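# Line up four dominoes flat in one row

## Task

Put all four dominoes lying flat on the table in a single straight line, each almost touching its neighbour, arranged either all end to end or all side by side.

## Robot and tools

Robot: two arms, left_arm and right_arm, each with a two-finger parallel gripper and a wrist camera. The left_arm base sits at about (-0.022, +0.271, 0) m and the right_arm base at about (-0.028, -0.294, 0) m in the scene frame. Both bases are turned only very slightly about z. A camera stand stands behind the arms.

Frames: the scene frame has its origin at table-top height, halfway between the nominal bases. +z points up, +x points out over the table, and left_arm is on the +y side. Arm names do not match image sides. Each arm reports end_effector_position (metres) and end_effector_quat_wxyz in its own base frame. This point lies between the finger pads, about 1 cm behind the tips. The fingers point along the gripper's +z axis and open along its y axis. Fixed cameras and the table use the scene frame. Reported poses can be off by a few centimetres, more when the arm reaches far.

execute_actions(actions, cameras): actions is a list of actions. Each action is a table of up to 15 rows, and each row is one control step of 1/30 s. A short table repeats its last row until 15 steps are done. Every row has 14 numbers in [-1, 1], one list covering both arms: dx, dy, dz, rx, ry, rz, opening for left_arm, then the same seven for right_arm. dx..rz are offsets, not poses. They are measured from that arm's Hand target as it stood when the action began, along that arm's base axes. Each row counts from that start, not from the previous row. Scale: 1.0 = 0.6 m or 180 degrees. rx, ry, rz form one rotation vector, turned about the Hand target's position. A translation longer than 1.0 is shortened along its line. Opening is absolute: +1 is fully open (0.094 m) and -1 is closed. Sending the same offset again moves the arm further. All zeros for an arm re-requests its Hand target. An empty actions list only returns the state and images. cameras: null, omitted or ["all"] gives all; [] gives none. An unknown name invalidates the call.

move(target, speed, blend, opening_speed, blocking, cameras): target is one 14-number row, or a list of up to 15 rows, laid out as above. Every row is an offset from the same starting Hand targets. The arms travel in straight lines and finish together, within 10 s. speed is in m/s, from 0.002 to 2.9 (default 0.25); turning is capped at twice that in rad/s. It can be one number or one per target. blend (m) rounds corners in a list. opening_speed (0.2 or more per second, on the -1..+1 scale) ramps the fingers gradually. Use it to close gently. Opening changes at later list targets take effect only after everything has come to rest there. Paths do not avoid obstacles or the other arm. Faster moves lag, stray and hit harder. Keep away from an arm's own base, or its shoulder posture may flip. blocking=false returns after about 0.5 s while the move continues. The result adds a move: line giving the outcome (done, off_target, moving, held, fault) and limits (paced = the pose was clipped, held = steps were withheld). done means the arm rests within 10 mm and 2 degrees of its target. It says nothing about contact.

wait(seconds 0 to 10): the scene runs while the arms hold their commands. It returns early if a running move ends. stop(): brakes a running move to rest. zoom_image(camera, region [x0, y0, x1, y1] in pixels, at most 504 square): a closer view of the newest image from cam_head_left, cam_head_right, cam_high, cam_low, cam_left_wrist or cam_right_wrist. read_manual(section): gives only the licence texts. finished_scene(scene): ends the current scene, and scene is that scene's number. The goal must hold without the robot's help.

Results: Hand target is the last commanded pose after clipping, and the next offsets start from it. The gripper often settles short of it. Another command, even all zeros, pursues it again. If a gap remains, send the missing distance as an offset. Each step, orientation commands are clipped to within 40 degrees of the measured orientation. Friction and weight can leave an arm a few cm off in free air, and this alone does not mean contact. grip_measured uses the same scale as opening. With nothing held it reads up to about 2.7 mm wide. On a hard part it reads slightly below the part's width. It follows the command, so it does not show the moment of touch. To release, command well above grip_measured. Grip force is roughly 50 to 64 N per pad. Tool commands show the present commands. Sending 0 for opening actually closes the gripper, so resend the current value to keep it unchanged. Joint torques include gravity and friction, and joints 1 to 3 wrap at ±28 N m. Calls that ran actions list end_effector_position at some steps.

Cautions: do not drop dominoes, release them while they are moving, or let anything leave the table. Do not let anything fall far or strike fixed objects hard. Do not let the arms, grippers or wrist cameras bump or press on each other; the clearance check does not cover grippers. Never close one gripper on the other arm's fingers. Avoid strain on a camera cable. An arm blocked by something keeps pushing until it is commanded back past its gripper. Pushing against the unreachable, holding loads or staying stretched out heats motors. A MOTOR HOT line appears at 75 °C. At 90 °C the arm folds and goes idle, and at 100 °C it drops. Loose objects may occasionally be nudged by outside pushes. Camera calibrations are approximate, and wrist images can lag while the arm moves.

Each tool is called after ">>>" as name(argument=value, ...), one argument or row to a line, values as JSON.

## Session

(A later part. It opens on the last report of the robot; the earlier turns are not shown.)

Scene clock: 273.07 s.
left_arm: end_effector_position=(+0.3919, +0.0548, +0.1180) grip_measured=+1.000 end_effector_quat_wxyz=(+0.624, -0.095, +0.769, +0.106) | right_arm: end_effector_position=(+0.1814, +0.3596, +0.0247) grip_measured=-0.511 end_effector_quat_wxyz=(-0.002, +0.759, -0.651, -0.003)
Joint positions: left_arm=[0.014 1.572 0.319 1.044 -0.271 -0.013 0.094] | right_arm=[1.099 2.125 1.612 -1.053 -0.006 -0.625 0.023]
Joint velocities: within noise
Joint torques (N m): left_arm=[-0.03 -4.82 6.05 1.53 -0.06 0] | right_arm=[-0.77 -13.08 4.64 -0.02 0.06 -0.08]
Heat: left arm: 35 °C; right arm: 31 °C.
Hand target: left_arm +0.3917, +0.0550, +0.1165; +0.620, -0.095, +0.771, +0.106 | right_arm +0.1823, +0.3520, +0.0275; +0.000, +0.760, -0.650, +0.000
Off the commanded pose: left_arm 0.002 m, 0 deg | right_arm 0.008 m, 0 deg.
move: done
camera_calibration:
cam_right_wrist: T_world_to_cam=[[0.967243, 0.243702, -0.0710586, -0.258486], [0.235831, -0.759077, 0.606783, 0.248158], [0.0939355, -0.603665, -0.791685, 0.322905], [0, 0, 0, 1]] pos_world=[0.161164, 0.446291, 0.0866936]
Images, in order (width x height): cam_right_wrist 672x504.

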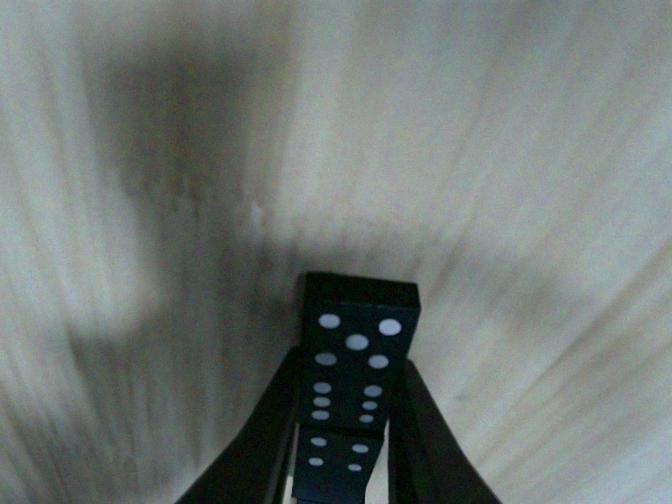

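>>> move(
  target=[
    [0,0,0,0,0,0,1,0.0,0.009,-0.012,0,0,0,-0.85],
    [0,0,0,0,0,0,1,0.0,0.009,-0.012,0,0,0,0.1],
    [0,0,0,0,0,0,1,0.003,0.02,0.11,0,0,0,0.1],
  ],
  speed=[0.04,0.1,0.1],
  opening_speed=0.7,
  cameras=["cam_right_wrist"],
)

>>> move(
  target=[0,0,0,0,0,0,1,0.08,-0.2,0.1,0,0,-0.4,0.1],
  speed=0.3,
)

>>> zoom_image(
  camera="cam_head_right",
  region=[330, 220, 450, 310],
)

>>> zoom_image(
  camera="cam_high",
  region=[240, 240, 340, 320],
)

Scene clock: 280.90 s.
left_arm: end_effector_position=(+0.3919, +0.0548, +0.1180) grip_measured=+1.000 end_effector_quat_wxyz=(+0.624, -0.095, +0.769, +0.106) | right_arm: end_effector_position=(+0.1816, +0.3577, +0.0787) grip_measured=+0.099 end_effector_quat_wxyz=(+0.018, +0.759, -0.651, +0.004)
Joint positions: left_arm=[0.014 1.572 0.319 1.044 -0.271 -0.013 0.094] | right_arm=[1.099 2.125 1.829 -1.312 0 -0.625 0.052]
Joint velocities: within noise
Joint torques (N m): left_arm=[-0.03 -4.82 6.05 1.53 -0.06 0] | right_arm=[0.05 -12.66 9.66 -0.2 -0.01 -0.01]
Heat: left arm: 36 °C; right arm: 32 °C.
Hand target: left_arm +0.3917, +0.0550, +0.1165; +0.620, -0.095, +0.771, +0.106 | right_arm +0.1840, +0.3640, +0.0935; +0.000, +0.760, -0.650, +0.000
Off the commanded pose: left_arm 0.002 m, 0 deg | right_arm 0.016 m, 2 deg.
move: off_target (right_arm)
camera_calibration:
cam_right_wrist: T_world_to_cam=[[0.966009, 0.240812, -0.0940053, -0.251381], [0.244642, -0.734094, 0.633447, 0.201206], [0.083533, -0.634913, -0.768054, 0.3756], [0, 0, 0, 1]] pos_world=[0.162238, 0.446713, 0.137396]
Images, in order (width x height): cam_right_wrist 672x504.

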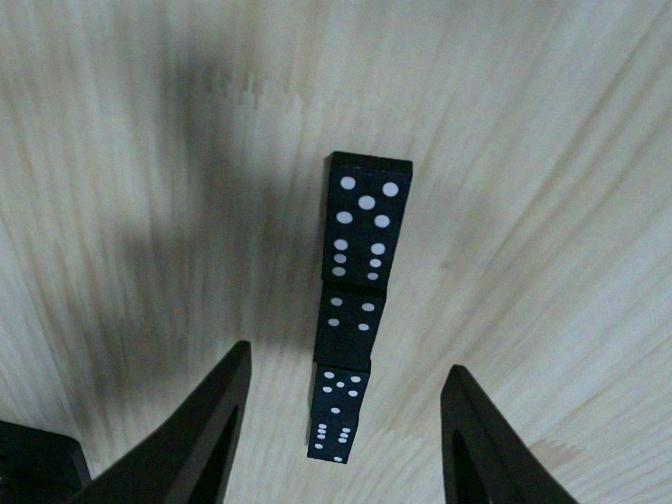

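Scene clock: 283.80 s.
left_arm: end_effector_position=(+0.3919, +0.0548, +0.1180) grip_measured=+1.000 end_effector_quat_wxyz=(+0.624, -0.095, +0.769, +0.106) | right_arm: end_effector_position=(+0.2364, +0.2495, +0.1455) grip_measured=+0.099 end_effector_quat_wxyz=(-0.004, -0.239, +0.971, -0.003)
Joint positions: left_arm=[0.014 1.572 0.319 1.044 -0.271 -0.013 0.094] | right_arm=[0.809 1.86 1.717 -1.438 0 0.326 0.052]
Joint velocities: within noise
Joint torques (N m): left_arm=[-0.03 -4.82 6.05 1.53 -0.07 0.01] | right_arm=[-0.06 -11.89 5.46 -0.11 -0.02 0.15]
Heat: left arm: 36 °C; right arm: 33 °C.
Hand target: left_arm +0.3917, +0.0550, +0.1165; +0.620, -0.095, +0.771, +0.106 | right_arm +0.2320, +0.2440, +0.1535; +0.000, -0.233, +0.972, +0.000
Off the commanded pose: left_arm 0.002 m, 0 deg | right_arm 0.011 m, 1 deg.
move: off_target (right_arm)
camera_calibration:
cam_left_wrist: T_world_to_cam=[[0.349511, -0.936796, 0.0159481, -0.0859136], [-0.704537, -0.274002, -0.654638, 0.400465], [0.617632, 0.217567, -0.755775, -0.0530799], [0, 0, 0, 1]] pos_world=[0.344954, 0.0407929, 0.223413]
cam_right_wrist: T_world_to_cam=[[0.543578, -0.836633, -0.0675849, 0.0929346], [-0.633923, -0.461979, 0.620256, 0.207886], [-0.550149, -0.294314, -0.781483, 0.42049], [0, 0, 0, 1]] pos_world=[0.312599, 0.297547, 0.205944]

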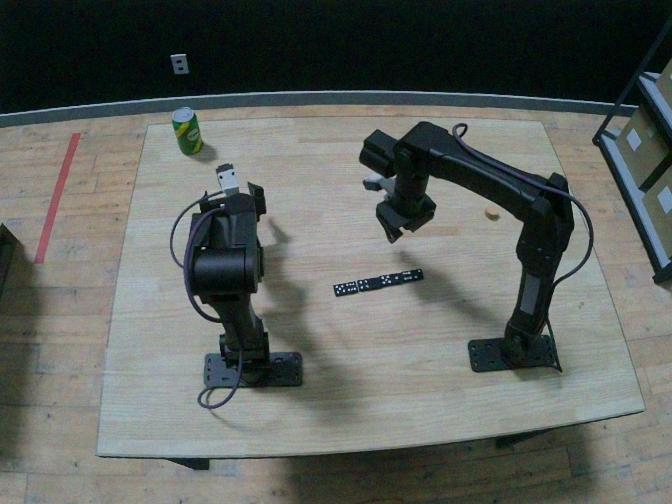

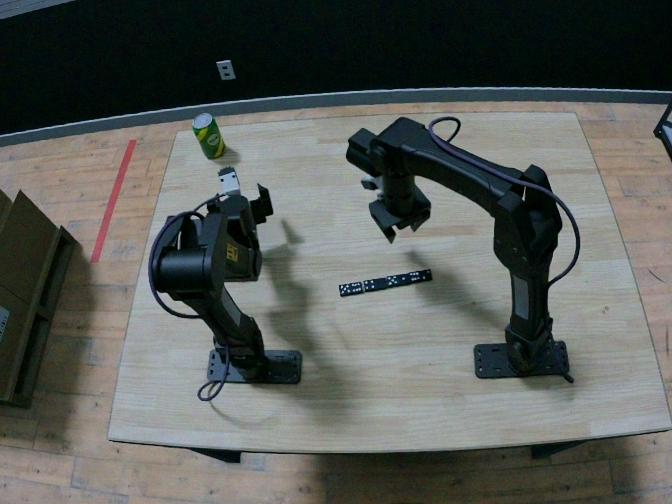

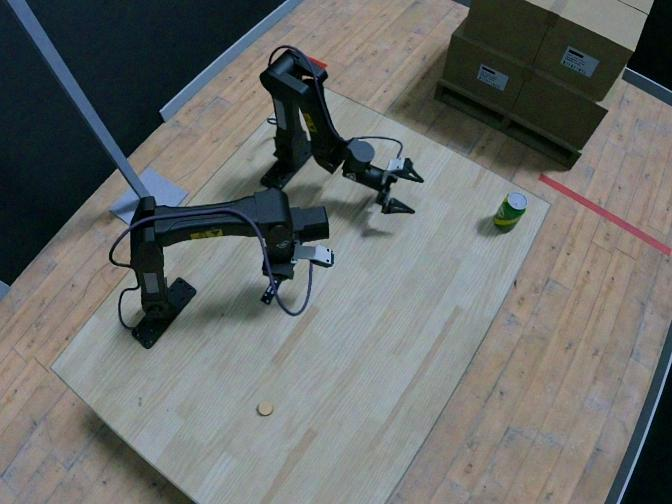

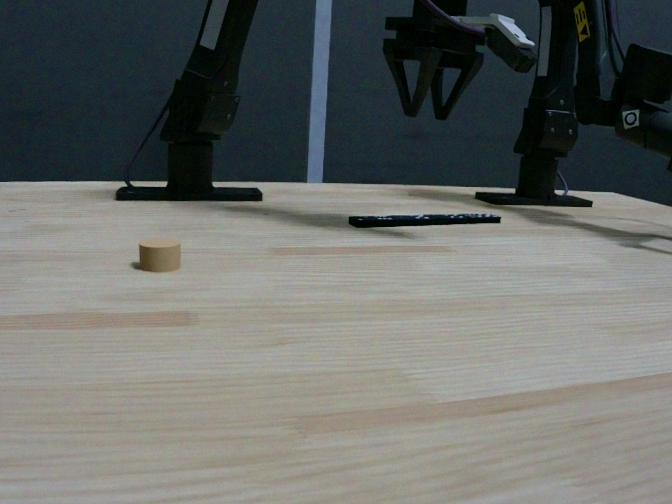

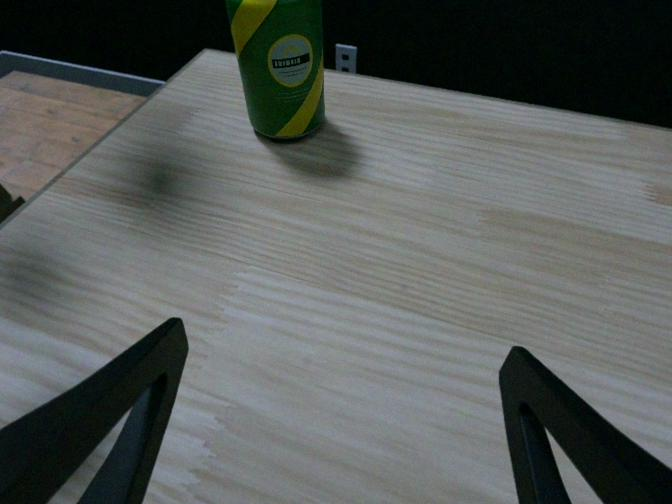

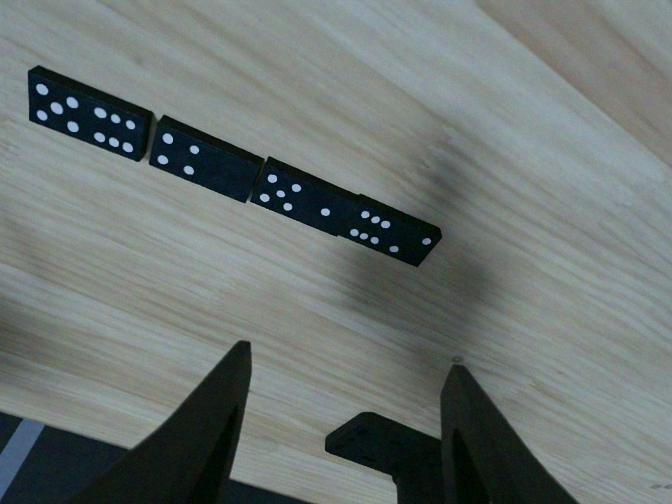

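Scaled by 4.200 from the camera's 672x504 image, which has a finer 960x720 frame.

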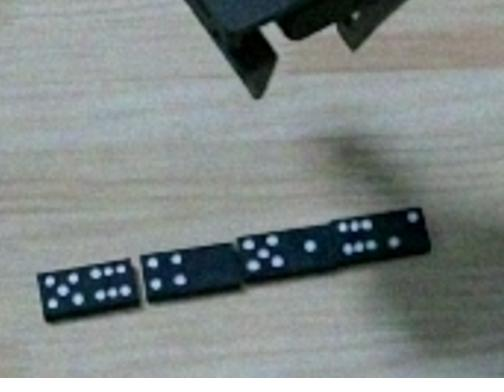

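Scaled by 5.040 from the camera's 672x504 image, which has a finer 960x720 frame.

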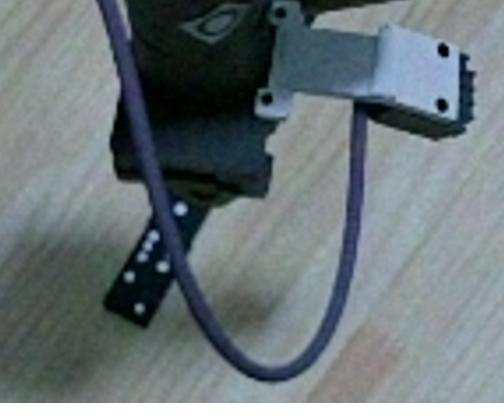

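>>> move(
  target=[
    [0,0,0,0,0,0,1,-0.085,0.2033,-0.12,0,0,0.4,0.1],
    [0,0,0,0,0,0,1,-0.086,0.201,-0.218,0,0,0.4,0.1],
  ],
  speed=[0.3,0.08],
  cameras=["cam_right_wrist"],
)

Scene clock: 292.17 s.
left_arm: end_effector_position=(+0.3919, +0.0548, +0.1180) grip_measured=+1.000 end_effector_quat_wxyz=(+0.624, -0.095, +0.769, +0.106) | right_arm: end_effector_position=(+0.1808, +0.3645, +0.0275) grip_measured=+0.099 end_effector_quat_wxyz=(-0.001, +0.757, -0.654, +0.001)
Joint positions: left_arm=[0.014 1.572 0.319 1.044 -0.271 -0.013 0.094] | right_arm=[1.108 2.141 1.649 -1.078 0.001 -0.607 0.052]
Joint velocities: within noise
Joint torques (N m): left_arm=[-0.03 -4.82 6.05 1.53 -0.06 0.01] | right_arm=[0.03 -10.71 5.67 0.17 0 -0.09]
Heat: left arm: 36 °C; right arm: 32 °C.
Hand target: left_arm +0.3917, +0.0550, +0.1165; +0.620, -0.095, +0.771, +0.106 | right_arm +0.1804, +0.3647, +0.0227; +0.000, +0.760, -0.650, +0.000
Off the commanded pose: left_arm 0.002 m, 0 deg | right_arm 0.005 m, 1 deg.
move: done
camera_calibration:
cam_right_wrist: T_world_to_cam=[[0.969426, 0.235795, -0.0679267, -0.2565], [0.227059, -0.757011, 0.612681, 0.250959], [0.093046, -0.609373, -0.787406, 0.330194], [0, 0, 0, 1]] pos_world=[0.160952, 0.451672, 0.0888155]
Images, in order (width x height): cam_right_wrist 672x504.

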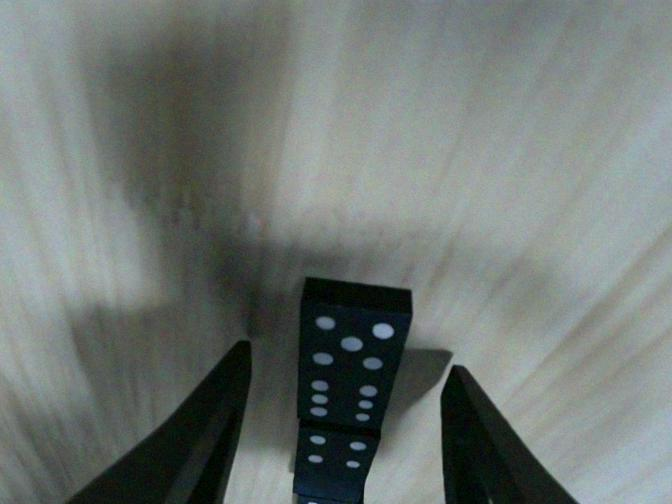

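>>> move(
  target=[
    [0,0,0,0,0,0,1,0,0,-0.007,0,0,0,0.1],
    [0,0,0,0,0,0,1,0,0,-0.007,0,0,0,-0.85],
    [0,0,0,0,0,0,1,0.0015,-0.014,-0.003,0,0,0,-0.85],
  ],
  speed=0.05,
  opening_speed=0.6,
  cameras=["cam_right_wrist"],
)

>>> zoom_image(
  camera="cam_right_wrist",
  region=[220, 244, 500, 504],
)

Scene clock: 297.77 s.
left_arm: end_effector_position=(+0.3919, +0.0548, +0.1180) grip_measured=+1.000 end_effector_quat_wxyz=(+0.624, -0.095, +0.769, +0.106) | right_arm: end_effector_position=(+0.1817, +0.3646, +0.0246) grip_measured=-0.514 end_effector_quat_wxyz=(-0.008, +0.758, -0.652, -0.002)
Joint positions: left_arm=[0.014 1.572 0.319 1.044 -0.271 -0.013 0.094] | right_arm=[1.106 2.131 1.622 -1.045 -0.001 -0.616 0.023]
Joint velocities: within noise
Joint torques (N m): left_arm=[-0.03 -4.82 6.05 1.53 -0.07 0.01] | right_arm=[-0.77 -11.9 4.16 0.08 0.01 -0.1]
Heat: left arm: 36 °C; right arm: 32 °C.
Hand target: left_arm +0.3917, +0.0550, +0.1165; +0.620, -0.095, +0.771, +0.106 | right_arm +0.1813, +0.3563, +0.0209; +0.000, +0.760, -0.650, +0.000
Off the commanded pose: left_arm 0.002 m, 0 deg | right_arm 0.009 m, 1 deg.
move: done
camera_calibration:
cam_right_wrist: T_world_to_cam=[[0.968276, 0.242655, -0.0596618, -0.260043], [0.228665, -0.764158, 0.603137, 0.255078], [0.100763, -0.597646, -0.795403, 0.322406], [0, 0, 0, 1]] pos_world=[0.160979, 0.450705, 0.0870804]
Images, in order (width x height): cam_right_wrist 672x504.

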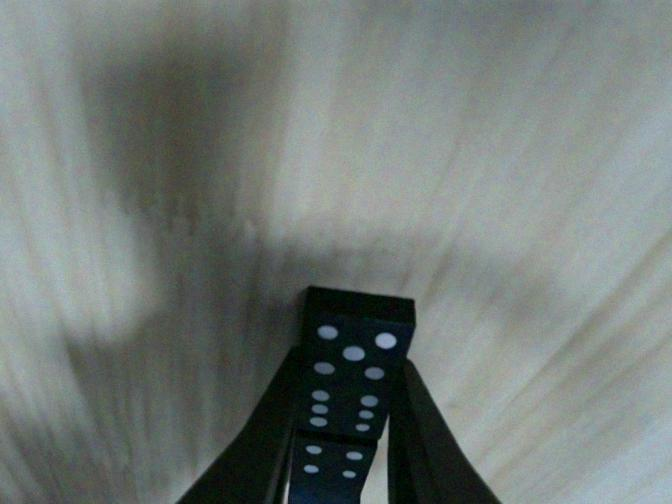

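Scaled by 1.800 from the camera's 672x504 image, which has a finer 960x720 frame.

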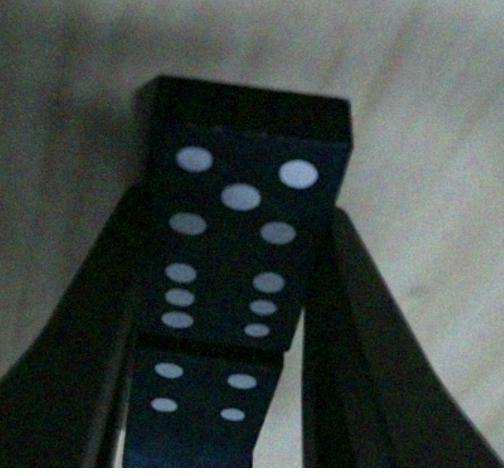

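>>> move(
  target=[0,0,0,0,0,0,1,0.0,-0.005,0.005,0,0,0,-0.85],
  speed=0.04,
  cameras=["cam_right_wrist"],
)

>>> zoom_image(
  camera="cam_right_wrist",
  region=[220, 244, 500, 504],
)

Scene clock: 299.87 s.
left_arm: end_effector_position=(+0.3919, +0.0548, +0.1180) grip_measured=+1.000 end_effector_quat_wxyz=(+0.624, -0.095, +0.769, +0.106) | right_arm: end_effector_position=(+0.1819, +0.3619, +0.0247) grip_measured=-0.514 end_effector_quat_wxyz=(-0.007, +0.759, -0.651, -0.002)
Joint positions: left_arm=[0.014 1.572 0.319 1.044 -0.271 -0.013 0.094] | right_arm=[1.102 2.124 1.611 -1.044 -0.001 -0.621 0.023]
Joint velocities: within noise
Joint torques (N m): left_arm=[-0.03 -4.82 6.05 1.53 -0.07 0] | right_arm=[-0.73 -12.37 4.3 0.04 0.01 -0.08]
Heat: left arm: 36 °C; right arm: 32 °C.
Hand target: left_arm +0.3917, +0.0550, +0.1165; +0.620, -0.095, +0.771, +0.106 | right_arm +0.1814, +0.3532, +0.0238; +0.000, +0.760, -0.650, +0.000
Off the commanded pose: left_arm 0.002 m, 0 deg | right_arm 0.009 m, 1 deg.
move: done
camera_calibration:
cam_right_wrist: T_world_to_cam=[[0.967861, 0.244026, -0.0607921, -0.25999], [0.230276, -0.762796, 0.604247, 0.252234], [0.10108, -0.598827, -0.794474, 0.321221], [0, 0, 0, 1]] pos_world=[0.161082, 0.448203, 0.0869844]
Images, in order (width x height): cam_right_wrist 672x504.

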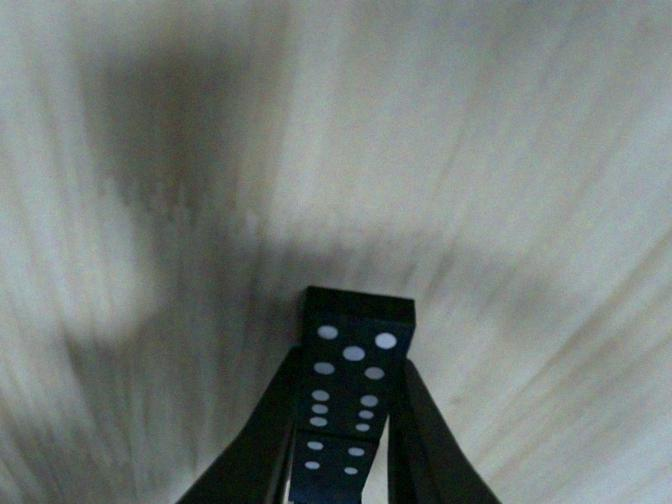

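Scaled by 1.800 from the camera's 672x504 image, which has a finer 960x720 frame.

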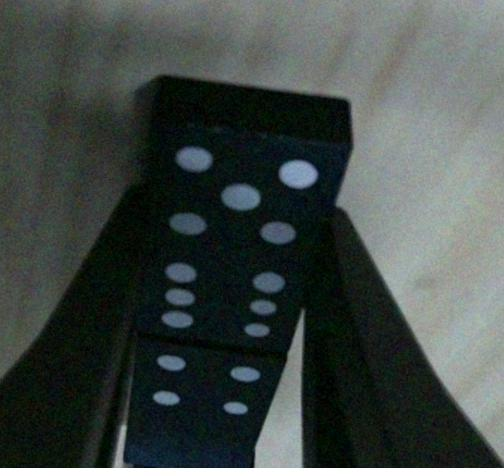

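>>> move(
  target=[
    [0,0,0,0,0,0,1,0,0.006,0,0,0,0,-0.85],
    [0,0,0,0,0,0,1,0,0.006,0,0,0,0,0.2],
    [0,0,0,0,0,0,1,0.003,0.018,0.12,0,0,0,0.2],
    [0,0,0,0,0,0,1,0.2,-0.19,0.2,0,0,-0.4,0.2],
  ],
  speed=[0.04,0.1,0.1,0.3],
  opening_speed=0.7,
  cameras=["cam_right_wrist","cam_head_right"],
)

>>> zoom_image(
  camera="cam_head_right",
  region=[330, 220, 450, 310],
)

Scene clock: 312.10 s.
left_arm: end_effector_position=(+0.3919, +0.0548, +0.1180) grip_measured=+1.000 end_effector_quat_wxyz=(+0.624, -0.095, +0.769, +0.106) | right_arm: end_effector_position=(+0.2973, +0.2354, +0.1246) grip_measured=+0.199 end_effector_quat_wxyz=(-0.024, -0.238, +0.971, -0.011)
Joint positions: left_arm=[0.014 1.572 0.319 1.044 -0.271 -0.013 0.094] | right_arm=[0.667 2.048 1.894 -1.469 0 0.187 0.056]
Joint velocities: within noise
Joint torques (N m): left_arm=[-0.03 -4.83 6.05 1.53 -0.07 0] | right_arm=[0.13 -12.9 9.89 -0.2 -0.01 0.11]
Heat: left arm: 36 °C; right arm: 33 °C.
Hand target: left_arm +0.3917, +0.0550, +0.1165; +0.620, -0.095, +0.771, +0.106 | right_arm +0.3013, +0.2393, +0.1439; +0.000, -0.233, +0.972, +0.000
Off the commanded pose: left_arm 0.002 m, 0 deg | right_arm 0.020 m, 3 deg.
move: off_target (right_arm)
camera_calibration:
cam_right_wrist: T_world_to_cam=[[0.538787, -0.839971, -0.0644734, 0.0483576], [-0.613506, -0.443667, 0.653277, 0.238365], [-0.577338, -0.312422, -0.754369, 0.442454], [0, 0, 0, 1]] pos_world=[0.375629, 0.284606, 0.181173]
Images, in order (width x height): cam_head_right 672x504, cam_right_wrist 672x504.

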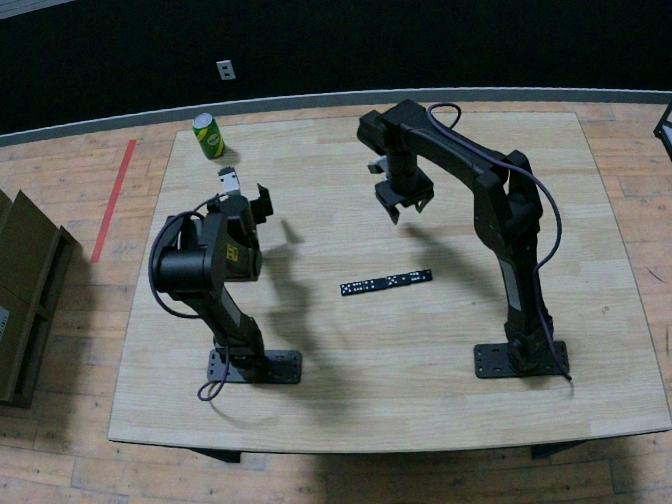

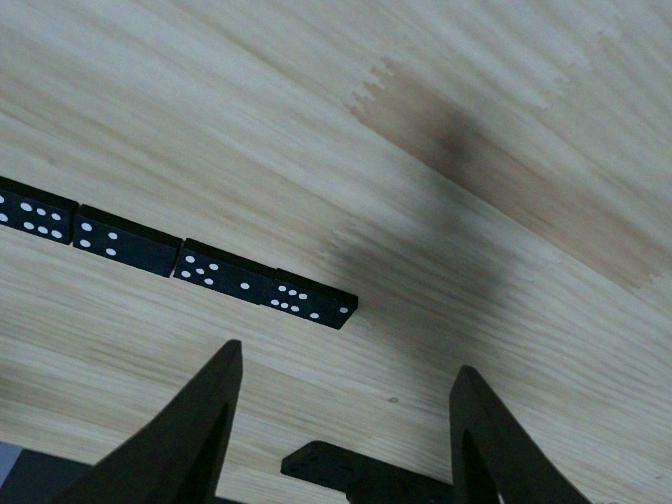

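Scaled by 4.200 from the camera's 672x504 image, which has a finer 960x720 frame.

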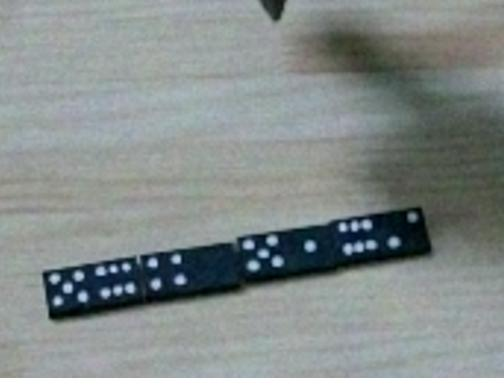

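Gaps are under about 2 mm and the row is straight.

>>> finished_scene(
  scene=2,
)

The scene is finished: the task was done.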